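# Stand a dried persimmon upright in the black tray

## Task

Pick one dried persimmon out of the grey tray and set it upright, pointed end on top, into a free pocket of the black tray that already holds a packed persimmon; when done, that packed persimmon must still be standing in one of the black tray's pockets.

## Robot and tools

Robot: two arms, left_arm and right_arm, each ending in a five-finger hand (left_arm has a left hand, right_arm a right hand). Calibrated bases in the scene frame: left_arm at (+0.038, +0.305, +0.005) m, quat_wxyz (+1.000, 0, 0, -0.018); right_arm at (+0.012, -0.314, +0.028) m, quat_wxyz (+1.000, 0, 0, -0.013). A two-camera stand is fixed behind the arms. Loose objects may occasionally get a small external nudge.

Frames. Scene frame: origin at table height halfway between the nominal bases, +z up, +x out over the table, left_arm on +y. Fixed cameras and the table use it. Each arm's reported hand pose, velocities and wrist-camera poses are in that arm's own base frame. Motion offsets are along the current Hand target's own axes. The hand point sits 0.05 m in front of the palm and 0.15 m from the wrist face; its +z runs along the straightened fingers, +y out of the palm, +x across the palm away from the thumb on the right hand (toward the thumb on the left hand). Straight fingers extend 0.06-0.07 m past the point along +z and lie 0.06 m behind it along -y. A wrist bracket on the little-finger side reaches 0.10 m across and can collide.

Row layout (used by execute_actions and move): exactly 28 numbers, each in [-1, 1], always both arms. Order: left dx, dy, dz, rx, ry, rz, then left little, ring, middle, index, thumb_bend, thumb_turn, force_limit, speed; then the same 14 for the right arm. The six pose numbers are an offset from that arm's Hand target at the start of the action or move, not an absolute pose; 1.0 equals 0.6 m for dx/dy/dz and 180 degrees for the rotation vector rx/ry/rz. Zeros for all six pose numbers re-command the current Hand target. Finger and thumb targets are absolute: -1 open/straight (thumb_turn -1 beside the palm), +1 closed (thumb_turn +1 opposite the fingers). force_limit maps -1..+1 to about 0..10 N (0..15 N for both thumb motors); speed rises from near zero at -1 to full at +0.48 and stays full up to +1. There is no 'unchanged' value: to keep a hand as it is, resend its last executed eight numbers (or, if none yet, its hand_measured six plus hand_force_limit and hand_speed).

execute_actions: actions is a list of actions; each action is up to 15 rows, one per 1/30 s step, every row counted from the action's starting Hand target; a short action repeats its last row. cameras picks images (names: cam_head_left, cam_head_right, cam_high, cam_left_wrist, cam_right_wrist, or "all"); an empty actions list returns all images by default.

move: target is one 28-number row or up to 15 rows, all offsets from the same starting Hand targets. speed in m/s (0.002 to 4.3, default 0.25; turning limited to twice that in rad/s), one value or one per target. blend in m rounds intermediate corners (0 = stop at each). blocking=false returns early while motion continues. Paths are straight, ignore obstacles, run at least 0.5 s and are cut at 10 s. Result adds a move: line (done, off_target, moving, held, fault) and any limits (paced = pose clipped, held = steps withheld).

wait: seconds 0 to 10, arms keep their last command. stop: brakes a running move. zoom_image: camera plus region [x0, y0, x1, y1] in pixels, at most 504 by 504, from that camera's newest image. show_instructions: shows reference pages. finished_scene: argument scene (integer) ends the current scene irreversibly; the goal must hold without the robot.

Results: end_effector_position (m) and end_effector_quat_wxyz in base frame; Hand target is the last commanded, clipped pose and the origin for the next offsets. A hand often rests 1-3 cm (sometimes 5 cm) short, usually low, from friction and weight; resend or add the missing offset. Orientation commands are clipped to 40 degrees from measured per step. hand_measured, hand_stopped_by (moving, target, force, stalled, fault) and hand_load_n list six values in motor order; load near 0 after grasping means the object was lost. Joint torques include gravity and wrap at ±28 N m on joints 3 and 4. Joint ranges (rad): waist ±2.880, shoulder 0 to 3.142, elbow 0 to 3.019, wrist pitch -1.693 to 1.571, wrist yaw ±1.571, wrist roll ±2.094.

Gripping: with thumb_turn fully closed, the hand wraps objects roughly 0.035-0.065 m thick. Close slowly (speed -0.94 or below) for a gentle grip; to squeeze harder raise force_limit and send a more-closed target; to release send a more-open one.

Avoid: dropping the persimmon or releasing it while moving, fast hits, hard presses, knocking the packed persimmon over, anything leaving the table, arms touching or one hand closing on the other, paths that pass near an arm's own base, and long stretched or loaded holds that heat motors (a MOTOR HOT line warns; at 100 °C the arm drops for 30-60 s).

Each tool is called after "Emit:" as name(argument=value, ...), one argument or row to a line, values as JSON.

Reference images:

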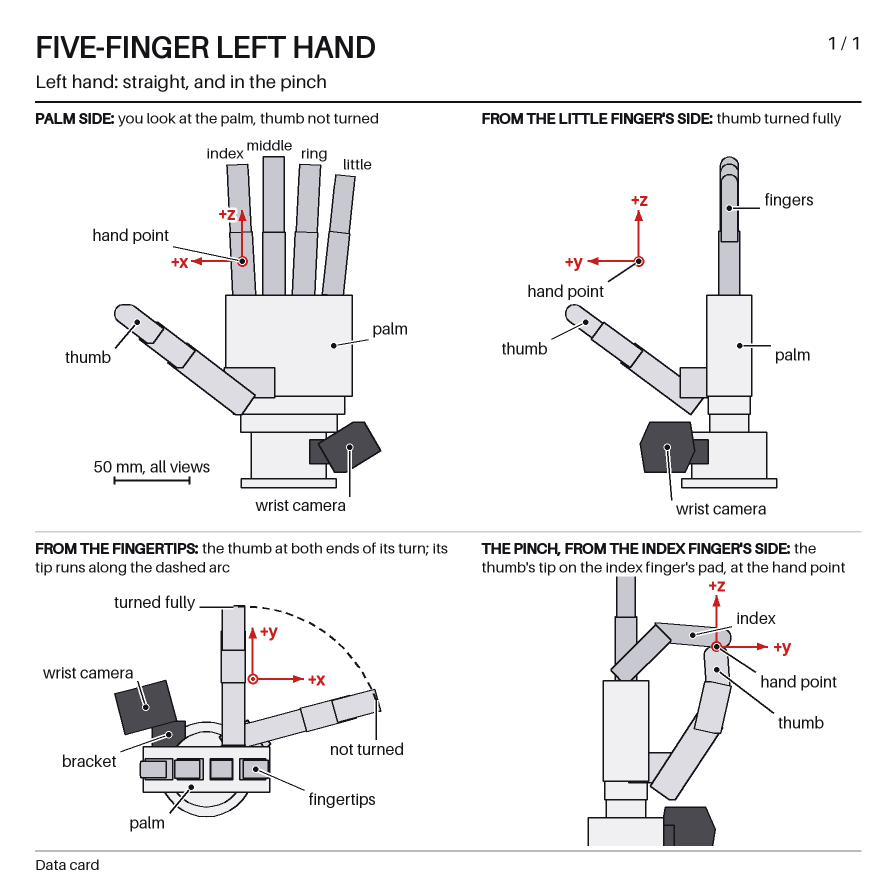

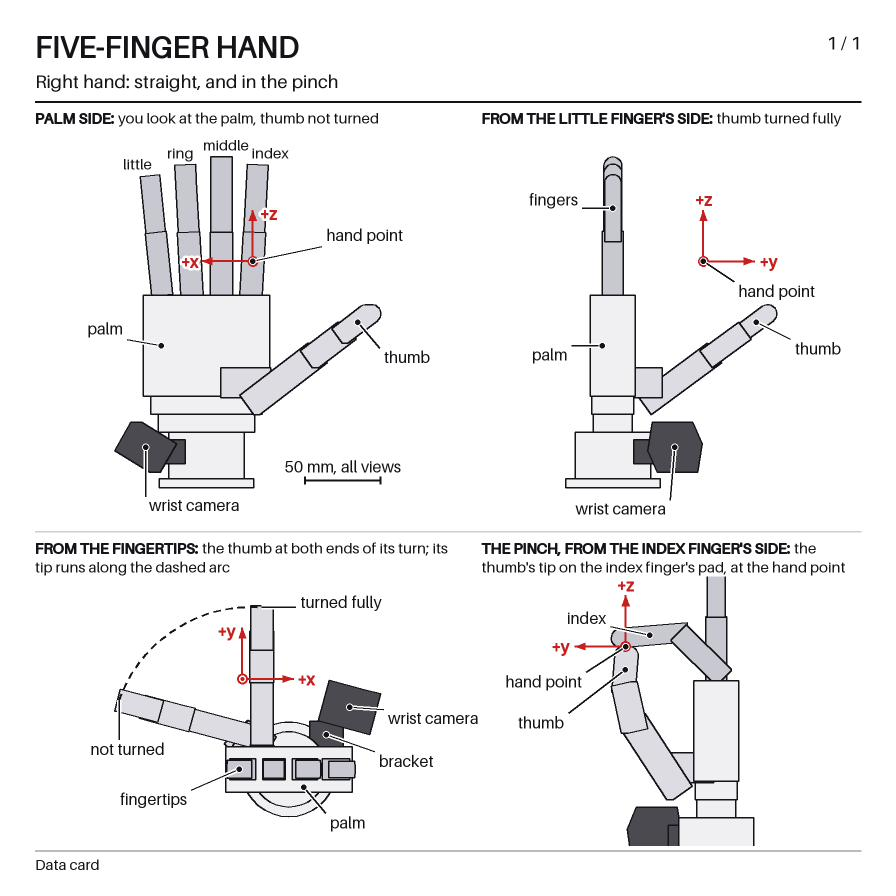

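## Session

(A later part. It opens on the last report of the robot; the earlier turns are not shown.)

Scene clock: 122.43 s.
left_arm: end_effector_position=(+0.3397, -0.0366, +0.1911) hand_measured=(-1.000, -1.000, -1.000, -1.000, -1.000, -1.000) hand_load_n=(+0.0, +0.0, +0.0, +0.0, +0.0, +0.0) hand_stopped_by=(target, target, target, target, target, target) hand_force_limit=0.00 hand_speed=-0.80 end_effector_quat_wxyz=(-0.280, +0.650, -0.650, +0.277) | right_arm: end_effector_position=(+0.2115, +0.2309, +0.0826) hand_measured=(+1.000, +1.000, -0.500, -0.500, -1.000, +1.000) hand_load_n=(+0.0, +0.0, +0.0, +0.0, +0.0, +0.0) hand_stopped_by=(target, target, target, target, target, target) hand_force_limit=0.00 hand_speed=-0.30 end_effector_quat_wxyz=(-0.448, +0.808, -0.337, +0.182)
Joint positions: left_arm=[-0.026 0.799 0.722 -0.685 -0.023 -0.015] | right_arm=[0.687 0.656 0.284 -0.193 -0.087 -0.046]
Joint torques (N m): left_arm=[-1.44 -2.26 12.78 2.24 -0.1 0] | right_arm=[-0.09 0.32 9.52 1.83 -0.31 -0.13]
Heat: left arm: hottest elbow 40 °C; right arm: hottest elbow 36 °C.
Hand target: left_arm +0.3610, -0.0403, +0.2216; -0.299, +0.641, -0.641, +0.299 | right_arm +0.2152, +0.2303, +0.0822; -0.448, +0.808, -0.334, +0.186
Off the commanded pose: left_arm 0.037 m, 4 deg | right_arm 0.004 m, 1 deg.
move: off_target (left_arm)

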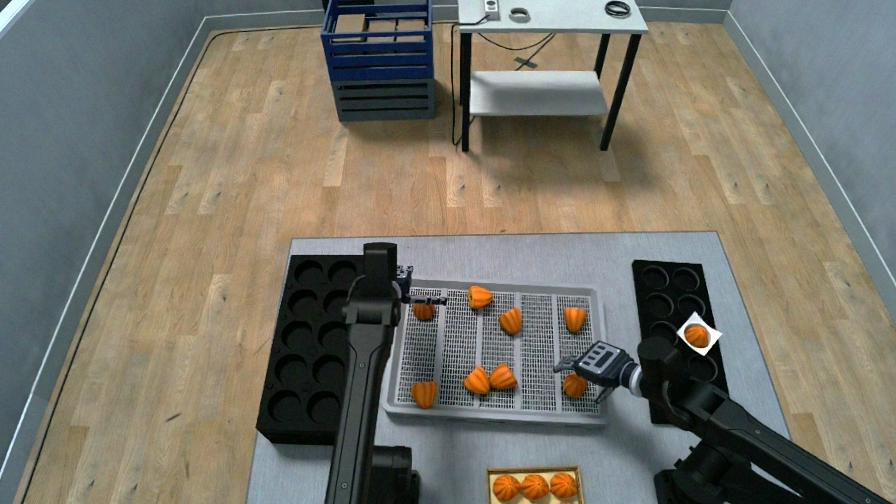

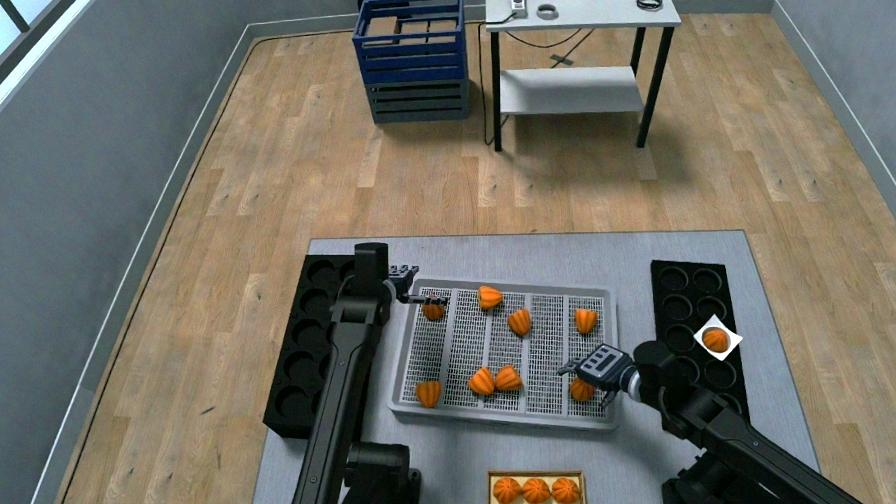

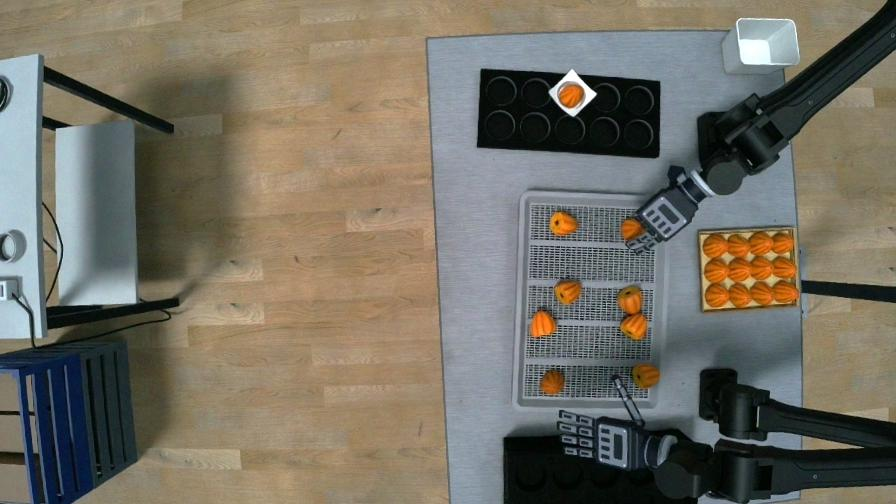

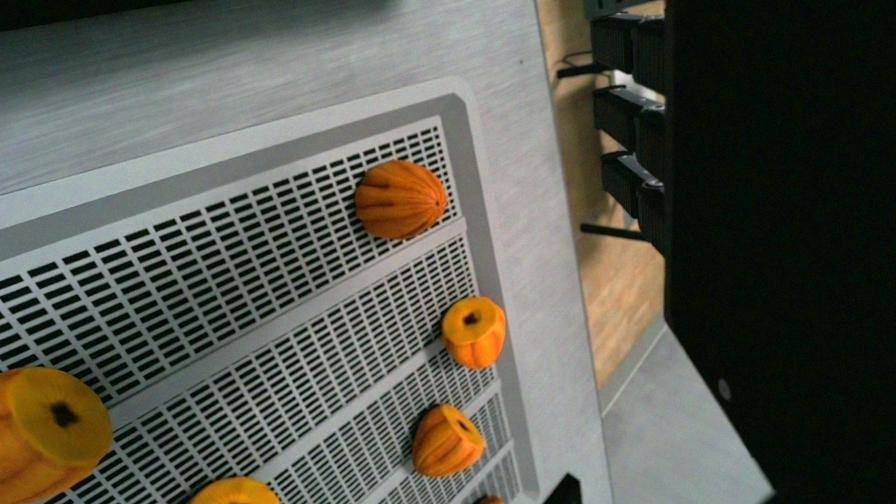

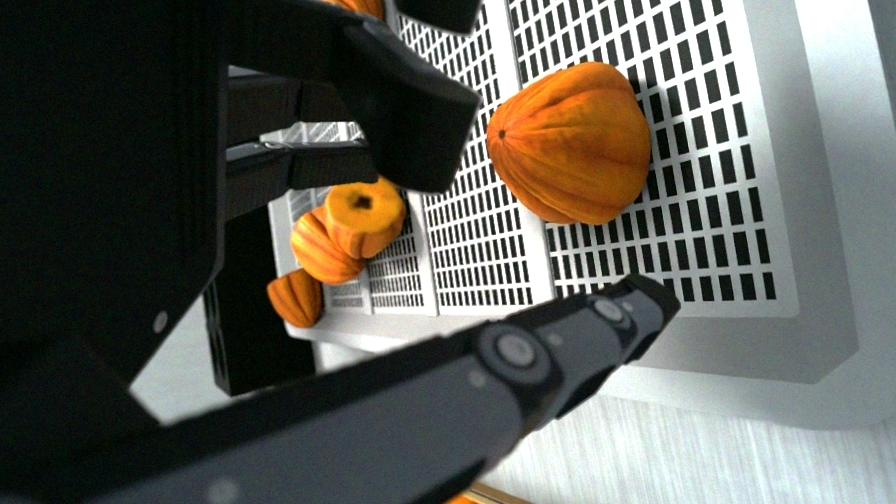

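Emit:
move(
  target=[
    [0,0,0,0,0,0,-1,-1,-1,-1,-1,-1,0,-0.8,0.0283,0,0,0,0,0,1,1,-0.5,-0.5,-1,1,0,-0.3],
    [0,0,0,0,0,0,-1,-1,-1,-1,-1,-1,0,-0.8,0.0283,0.0678,0.0424,0,0,0,1,1,-0.5,-0.5,-1,1,0,-0.3],
  ],
  speed=0.12,
  cameras=["cam_head_left","cam_head_right","cam_high","cam_right_wrist"],
)

Emit:
zoom_image(
  camera="cam_high",
  region=[600, 180, 700, 270],
)

Emit:
zoom_image(
  camera="cam_head_left",
  region=[530, 320, 650, 420],
)

Emit:
zoom_image(
  camera="cam_head_right",
  region=[540, 320, 660, 420],
)

Scene clock: 135.87 s.
left_arm: end_effector_position=(+0.3397, -0.0366, +0.1911) hand_measured=(-1.000, -1.000, -1.000, -1.000, -1.000, -1.000) hand_load_n=(+0.0, +0.0, +0.0, +0.0, +0.0, +0.0) hand_stopped_by=(target, target, target, target, target, target) hand_force_limit=0.00 hand_speed=-0.80 end_effector_quat_wxyz=(-0.280, +0.650, -0.650, +0.277) | right_arm: end_effector_position=(+0.2247, +0.2198, +0.0357) hand_measured=(+1.000, +1.000, -0.500, -0.500, -1.000, +1.000) hand_load_n=(+0.0, +0.0, +0.0, +0.0, +0.0, +0.0) hand_stopped_by=(target, target, target, target, target, target) hand_force_limit=0.00 hand_speed=-0.30 end_effector_quat_wxyz=(-0.448, +0.808, -0.336, +0.182)
Joint positions: left_arm=[-0.026 0.799 0.722 -0.685 -0.023 -0.015] | right_arm=[0.596 0.822 0.194 0.059 -0.164 -0.096]
Joint torques (N m): left_arm=[-1.44 -2.32 12.77 2.24 -0.1 0] | right_arm=[-0.21 -0.44 8.28 1.88 -0.35 -0.12]
Heat: left arm: hottest elbow 40 °C; right arm: hottest elbow 34 °C.
Hand target: left_arm +0.3610, -0.0403, +0.2216; -0.299, +0.641, -0.641, +0.299 | right_arm +0.2273, +0.2182, +0.0342; -0.448, +0.808, -0.334, +0.186
Off the commanded pose: left_arm 0.037 m, 4 deg | right_arm 0.003 m, 1 deg.
move: off_target (left_arm)
Images, in order (width x height): cam_head_left 896x504, cam_head_right 896x504, cam_high 896x504, cam_right_wrist 896x504.

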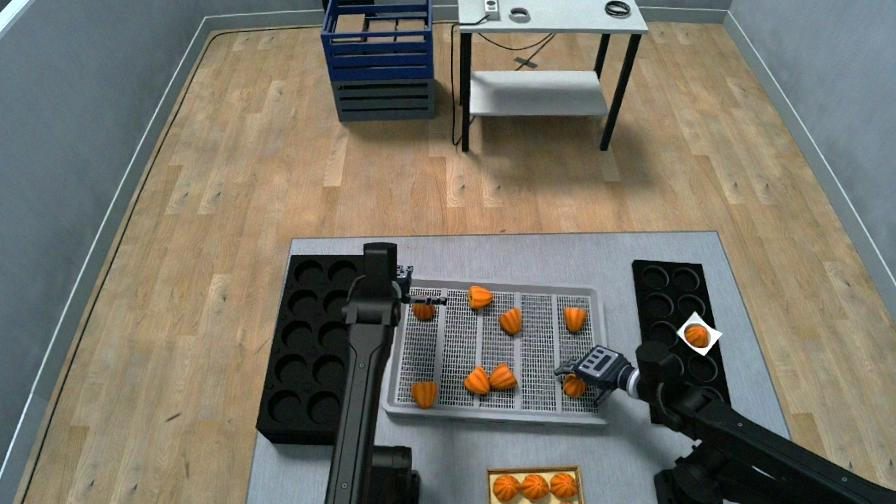

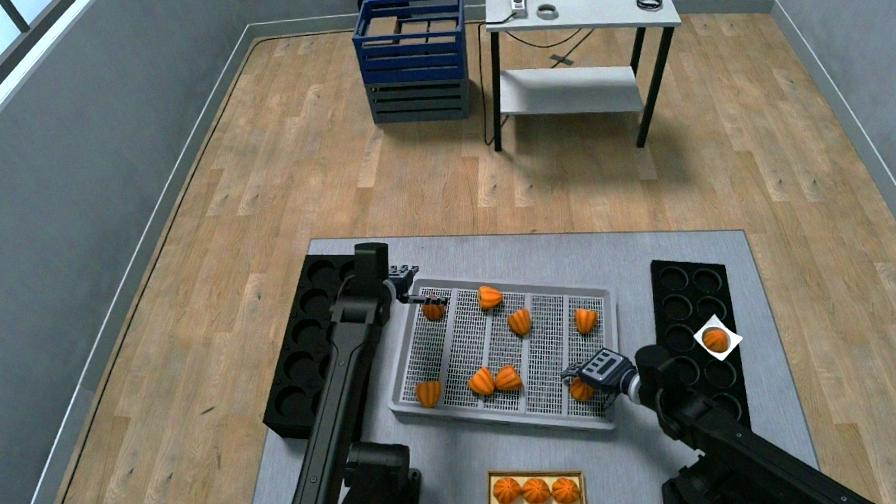

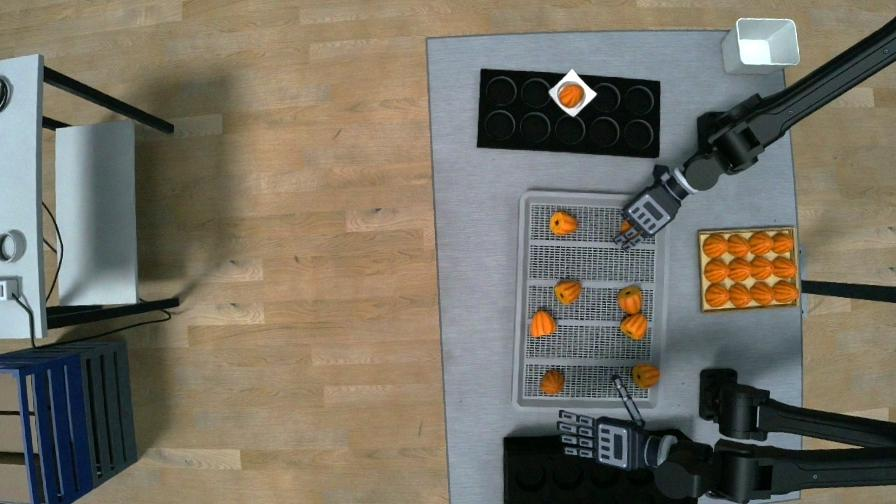

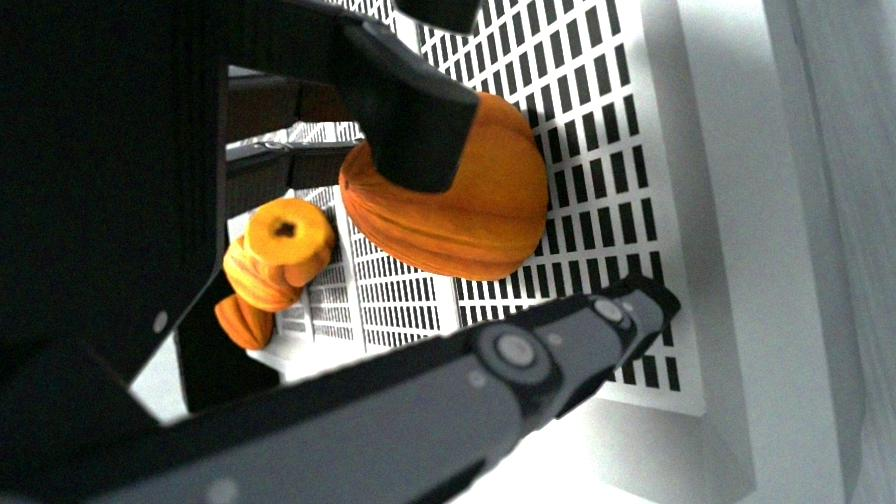

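Scaled by 5.040 from the camera's 896x504 image, which has a finer 1280x720 frame.

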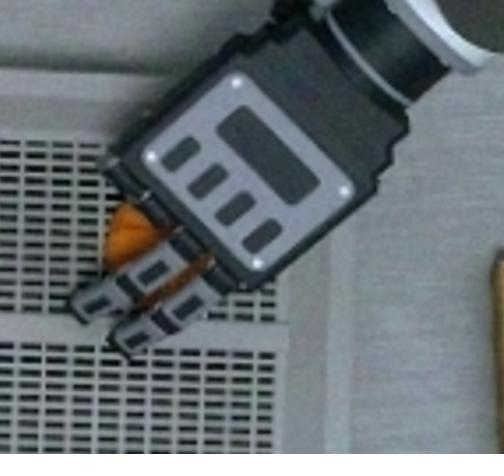

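Scaled by 4.200 from the camera's 896x504 image, which has a finer 1280x720 frame.

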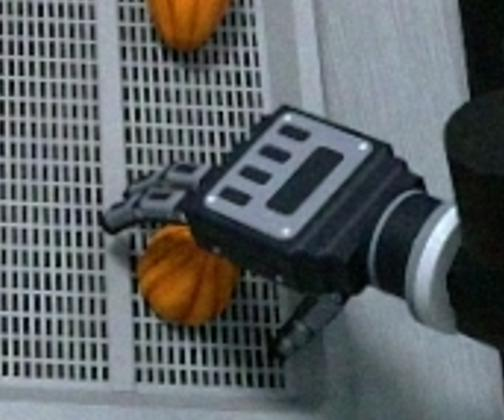

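Scaled by 4.200 from the camera's 896x504 image, which has a finer 1280x720 frame.

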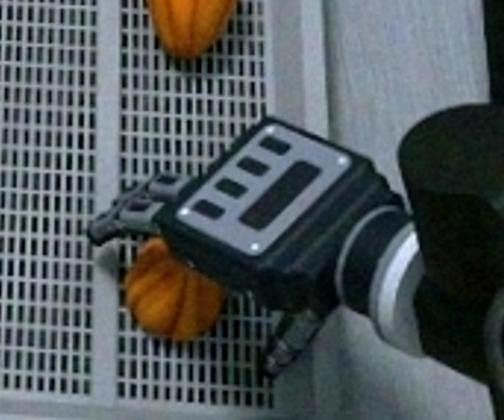

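Emit:
move(
  target=[0,0,0,0,0,0,-1,-1,-1,-1,-1,-1,0,-0.8,0,0,0,0,0,0,1,1,0.3,0.3,0.0,1,-0.4,-0.9],
  cameras=["cam_head_left","cam_head_right","cam_high","cam_right_wrist"],
)

Emit:
zoom_image(
  camera="cam_high",
  region=[600, 180, 700, 270],
)

Emit:
zoom_image(
  camera="cam_head_left",
  region=[530, 320, 650, 420],
)

Scene clock: 143.30 s.
left_arm: end_effector_position=(+0.3397, -0.0366, +0.1911) hand_measured=(-1.000, -1.000, -1.000, -1.000, -1.000, -1.000) hand_load_n=(+0.0, +0.0, +0.0, +0.0, +0.0, +0.0) hand_stopped_by=(target, target, target, target, target, target) hand_force_limit=0.00 hand_speed=-0.80 end_effector_quat_wxyz=(-0.280, +0.650, -0.650, +0.277) | right_arm: end_effector_position=(+0.2250, +0.2200, +0.0357) hand_measured=(+1.000, +1.000, +0.086, +0.094, -0.716, +1.000) hand_load_n=(+0.0, +0.0, +3.0, +3.0, +7.0, -0.5) hand_stopped_by=(target, target, force, force, force, target) hand_force_limit=-0.40 hand_speed=-0.90 end_effector_quat_wxyz=(-0.449, +0.808, -0.336, +0.183)
Joint positions: left_arm=[-0.026 0.799 0.722 -0.685 -0.023 -0.015] | right_arm=[0.596 0.823 0.194 0.062 -0.164 -0.096]
Joint torques (N m): left_arm=[-1.49 -2.32 12.78 2.24 -0.1 0] | right_arm=[-0.21 -0.62 8.31 1.74 -0.34 -0.12]
Heat: left arm: hottest elbow 41 °C; right arm: hottest elbow 34 °C.
Hand target: left_arm +0.3610, -0.0403, +0.2216; -0.299, +0.641, -0.641, +0.299 | right_arm +0.2273, +0.2182, +0.0342; -0.448, +0.808, -0.334, +0.186
Off the commanded pose: left_arm 0.037 m, 4 deg | right_arm 0.003 m, 0 deg.
move: off_target (left_arm)
Images, in order (width x height): cam_head_left 896x504, cam_head_right 896x504, cam_high 896x504, cam_right_wrist 896x504.

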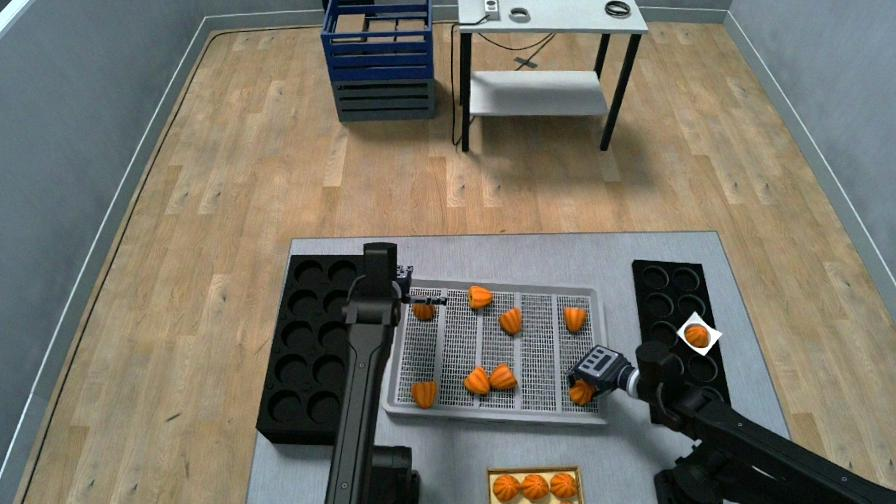

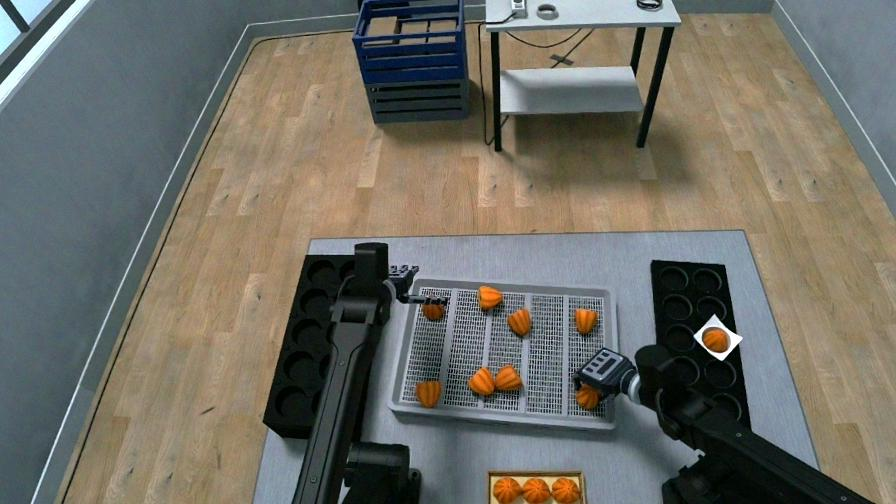

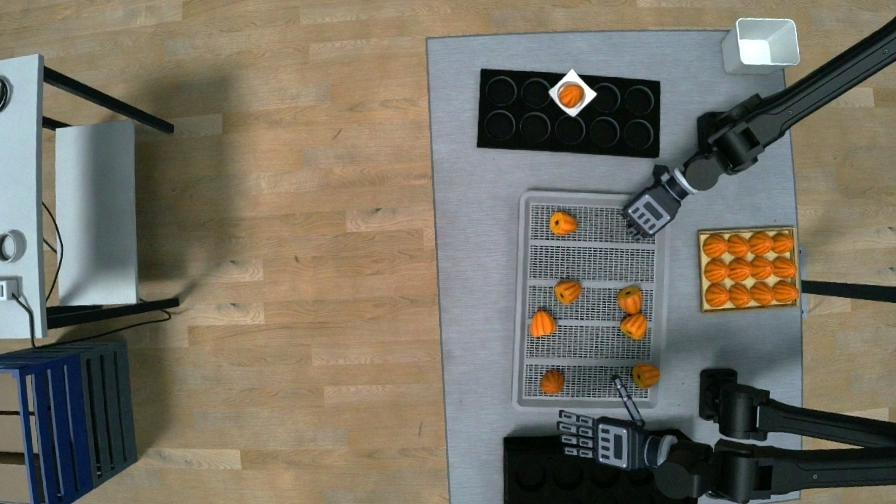

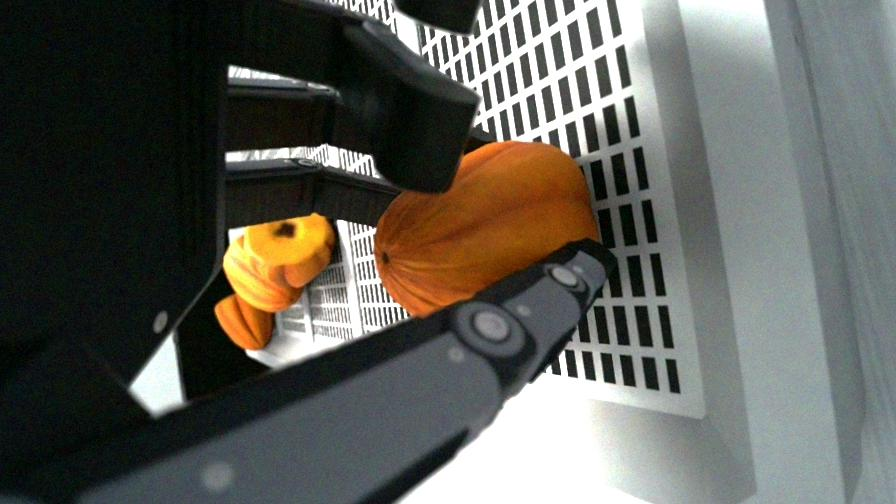

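Scaled by 5.040 from the camera's 896x504 image, which has a finer 1280x720 frame.

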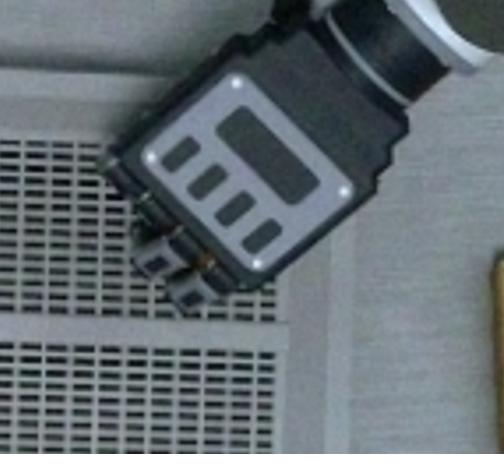

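Scaled by 4.200 from the camera's 896x504 image, which has a finer 1280x720 frame.

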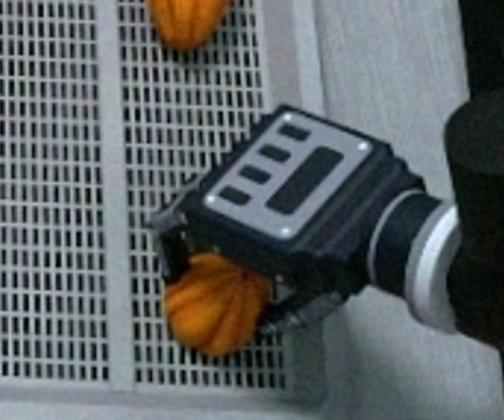

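Emit:
move(
  target=[0,0,0,0,0,0,-1,-1,-1,-1,-1,-1,0,-0.8,0,-0.1413,-0.0883,0,0,0,1,1,0.3,0.3,0.0,1,-0.4,-0.9],
  cameras=["cam_head_left","cam_head_right","cam_high","cam_right_wrist"],
  speed=0.12,
)

Emit:
zoom_image(
  camera="cam_head_left",
  region=[530, 290, 680, 420],
)

Emit:
zoom_image(
  camera="cam_head_right",
  region=[530, 290, 680, 420],
)

Scene clock: 147.87 s.
left_arm: end_effector_position=(+0.3397, -0.0366, +0.1911) hand_measured=(-1.000, -1.000, -1.000, -1.000, -1.000, -1.000) hand_load_n=(+0.0, +0.5, +0.0, +0.0, +0.0, +0.0) hand_stopped_by=(target, target, target, target, target, target) hand_force_limit=0.00 hand_speed=-0.80 end_effector_quat_wxyz=(-0.280, +0.650, -0.650, +0.277) | right_arm: end_effector_position=(+0.2095, +0.2091, +0.0949) hand_measured=(+1.000, +1.000, +0.086, +0.094, -0.716, +1.000) hand_load_n=(+0.0, +0.0, +3.0, +3.0, +7.0, -0.5) hand_stopped_by=(target, target, force, force, force, target) hand_force_limit=-0.40 hand_speed=-0.90 end_effector_quat_wxyz=(-0.422, +0.821, -0.346, +0.166)
Joint positions: left_arm=[-0.026 0.799 0.722 -0.685 -0.023 -0.015] | right_arm=[0.596 0.608 0.34 -0.371 -0.163 -0.097]
Joint torques (N m): left_arm=[-1.44 -2.26 12.78 2.24 -0.1 0] | right_arm=[0.03 -1.26 15.09 0.95 -0.32 -0.11]
Heat: left arm: hottest elbow 41 °C; right arm: hottest elbow 34 °C.
Hand target: left_arm +0.3610, -0.0403, +0.2216; -0.299, +0.641, -0.641, +0.299 | right_arm +0.2271, +0.2182, +0.1341; -0.448, +0.808, -0.334, +0.186
Off the commanded pose: left_arm 0.037 m, 4 deg | right_arm 0.044 m, 4 deg.
move: off_target (left_arm, right_arm)
Images, in order (width x height): cam_head_left 896x504, cam_head_right 896x504, cam_high 896x504, cam_right_wrist 896x504.

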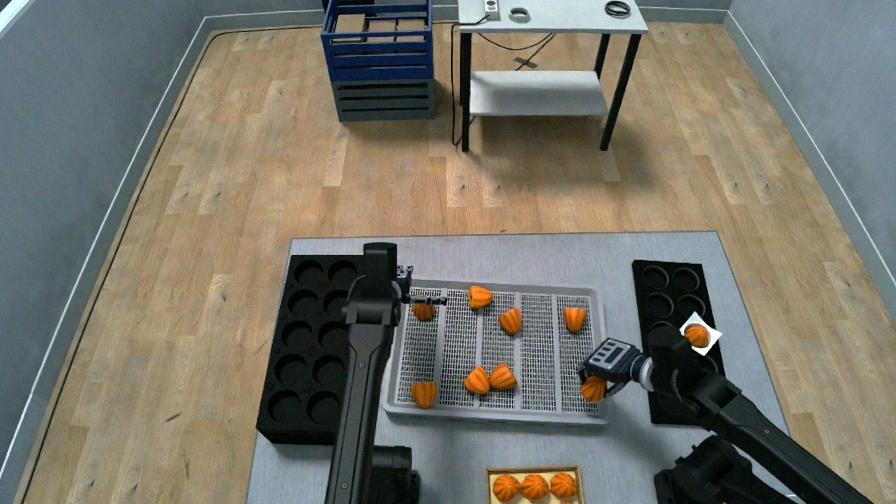

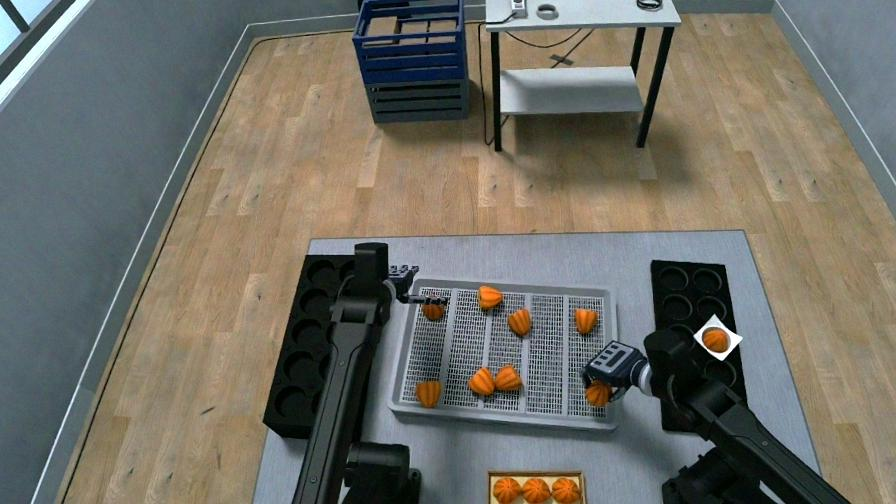

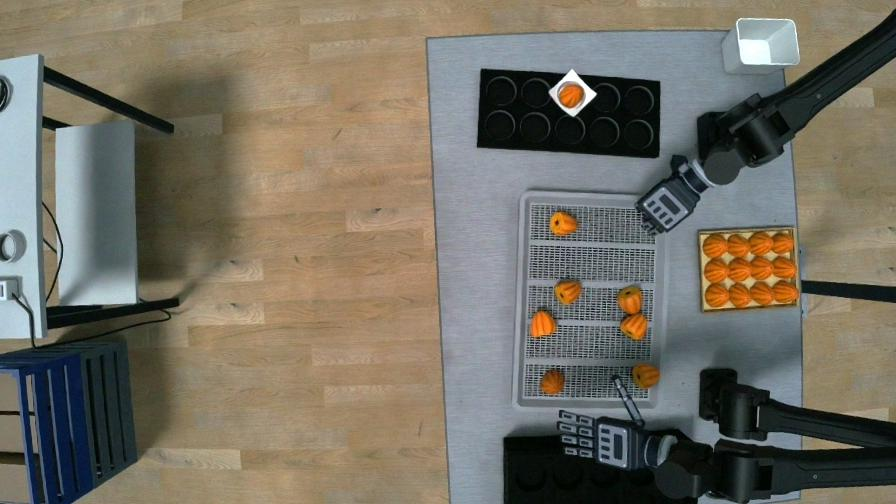

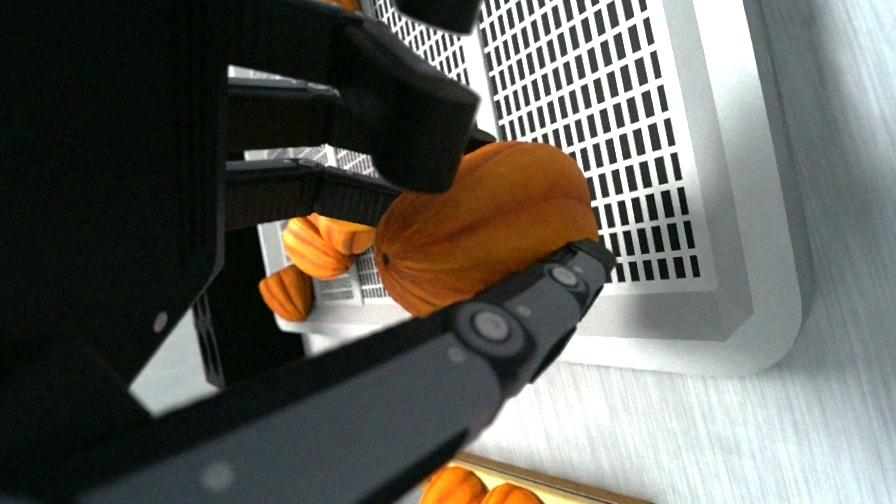

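Scaled by 3.360 from the camera's 896x504 image, which has a finer 1280x720 frame.

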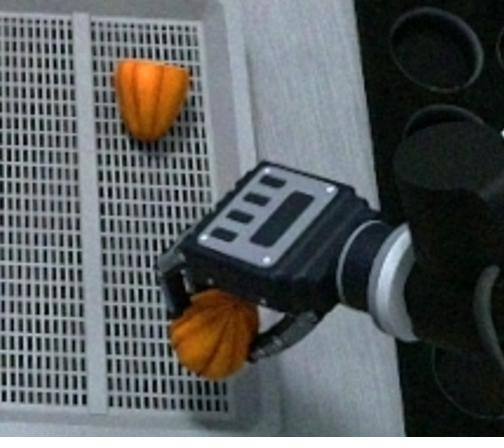

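Scaled by 3.360 from the camera's 896x504 image, which has a finer 1280x720 frame.

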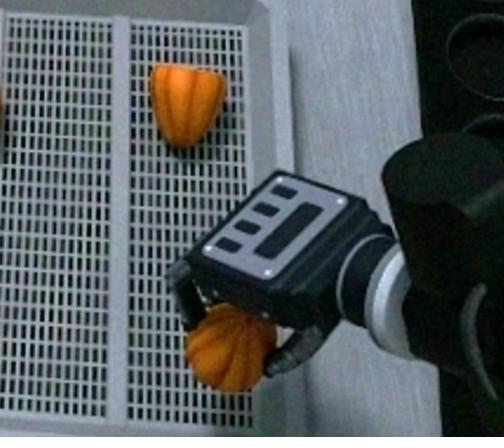

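Emit:
move(
  target=[
    [0,0,0,0,0,0,-1,-1,-1,-1,-1,-1,0,-0.8,0,-0.079,-0.0495,0,0,0,1,1,0.3,0.3,0.0,1,-0.4,-0.9],
    [0,0,0,0,0,0,-1,-1,-1,-1,-1,-1,0,-0.8,0.3667,0.0115,-0.1945,0,0.212,0.1325,1,1,0.3,0.3,0.0,1,-0.4,-0.9],
  ],
  cameras=["cam_head_left","cam_head_right","cam_high","cam_right_wrist"],
  speed=0.2,
  blend=0.02,
)

Emit:
zoom_image(
  camera="cam_head_left",
  region=[610, 240, 780, 440],
)

Emit:
zoom_image(
  camera="cam_head_right",
  region=[610, 240, 780, 440],
)

Emit:
zoom_image(
  camera="cam_high",
  region=[540, 60, 700, 200],
)

Scene clock: 160.37 s.
left_arm: end_effector_position=(+0.3397, -0.0366, +0.1911) hand_measured=(-1.000, -1.000, -1.000, -1.000, -1.000, -1.000) hand_load_n=(+0.0, +0.0, +0.0, +0.0, +0.0, +0.0) hand_stopped_by=(target, target, target, target, target, target) hand_force_limit=0.00 hand_speed=-0.80 end_effector_quat_wxyz=(-0.280, +0.650, -0.650, +0.277) | right_arm: end_effector_position=(+0.2886, -0.0028, +0.1494) hand_measured=(+1.000, +1.000, +0.086, +0.094, -0.716, +1.000) hand_load_n=(+0.0, +0.5, +2.5, +3.0, +7.0, +0.0) hand_stopped_by=(target, target, force, force, force, target) hand_force_limit=-0.40 hand_speed=-0.90 end_effector_quat_wxyz=(-0.325, +0.630, -0.632, +0.312)
Joint positions: left_arm=[-0.026 0.799 0.722 -0.685 -0.023 -0.015] | right_arm=[-0.216 0.542 0.472 -0.58 -0.189 -0.119]
Joint torques (N m): left_arm=[-1.49 -2.32 12.77 2.22 -0.1 0] | right_arm=[-0.15 0.91 15.82 1.85 -0.27 -0.04]
Heat: left arm: hottest elbow 41 °C; right arm: hottest elbow 36 °C.
Hand target: left_arm +0.3610, -0.0403, +0.2216; -0.299, +0.641, -0.641, +0.299 | right_arm +0.3101, -0.0100, +0.1903; -0.343, +0.618, -0.618, +0.343
Off the commanded pose: left_arm 0.037 m, 4 deg | right_arm 0.047 m, 5 deg.
move: off_target (left_arm, right_arm)
Images, in order (width x height): cam_head_left 896x504, cam_head_right 896x504, cam_high 896x504, cam_right_wrist 896x504.

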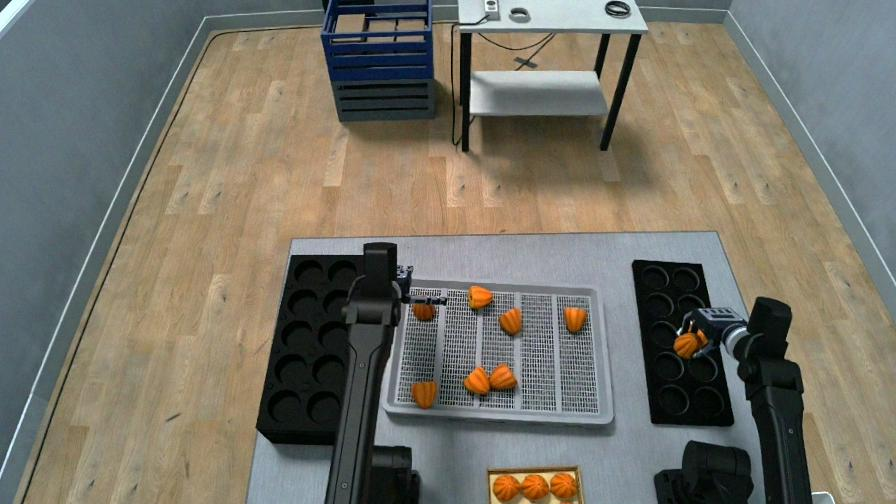

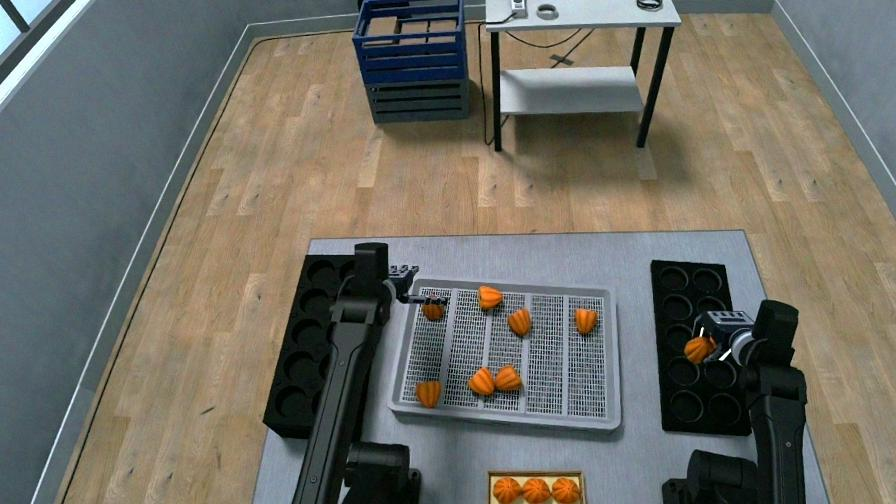

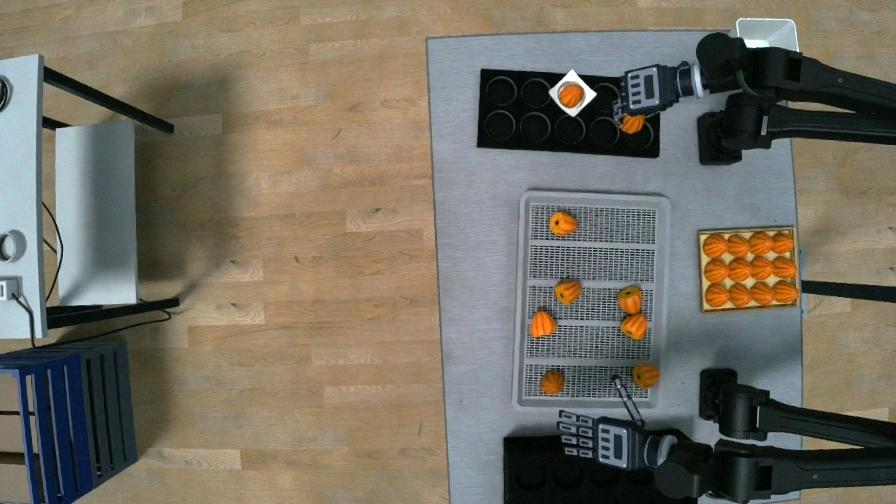

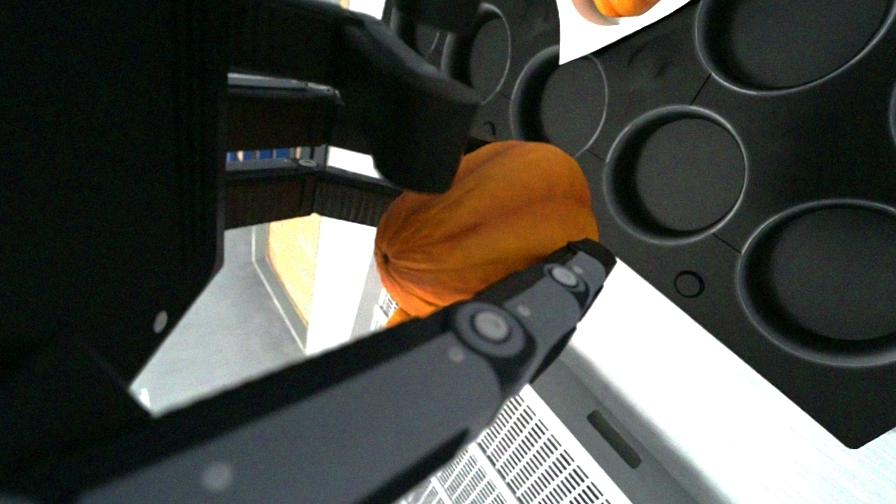

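Scaled by 2.520 from the camera's 896x504 image, which has a finer 1280x720 frame.

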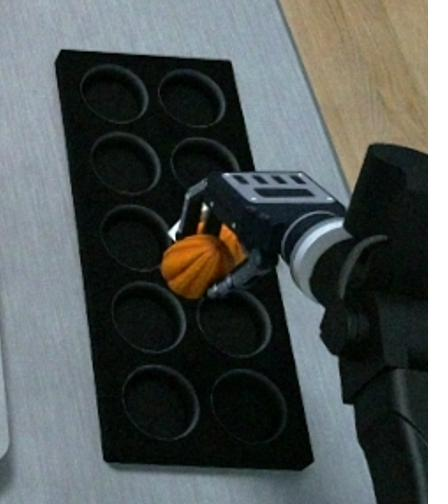

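Scaled by 2.520 from the camera's 896x504 image, which has a finer 1280x720 frame.

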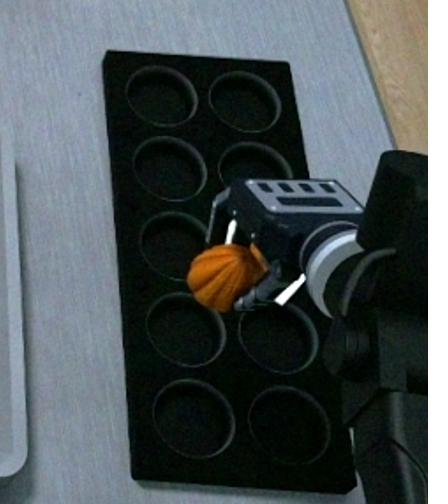

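Scaled by 3.150 from the camera's 896x504 image, which has a finer 1280x720 frame.

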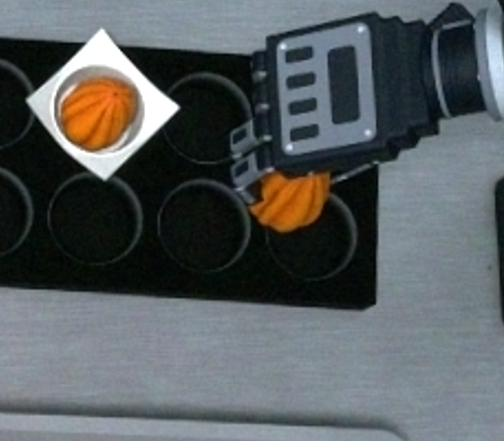

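Emit:
zoom_image(
  camera="cam_high",
  region=[600, 90, 670, 150],
)

Emit:
zoom_image(
  camera="cam_head_left",
  region=[660, 300, 730, 370],
)

Scaled by 7.200 from the camera's 896x504 image, which has a finer 1280x720 frame.

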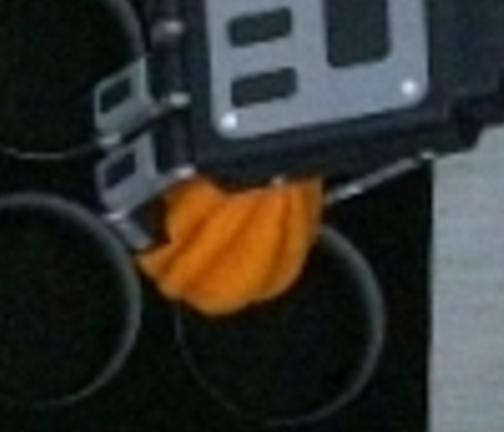

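Scaled by 7.200 from the camera's 896x504 image, which has a finer 1280x720 frame.

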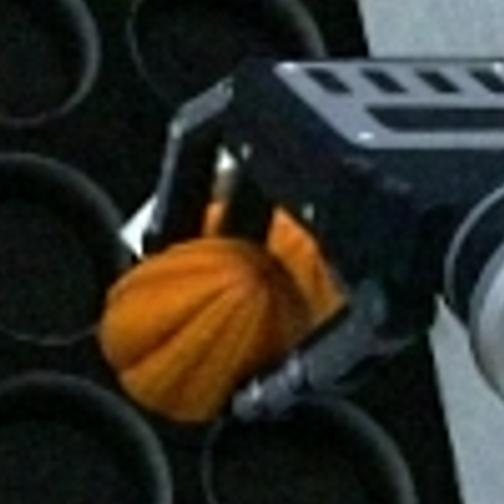

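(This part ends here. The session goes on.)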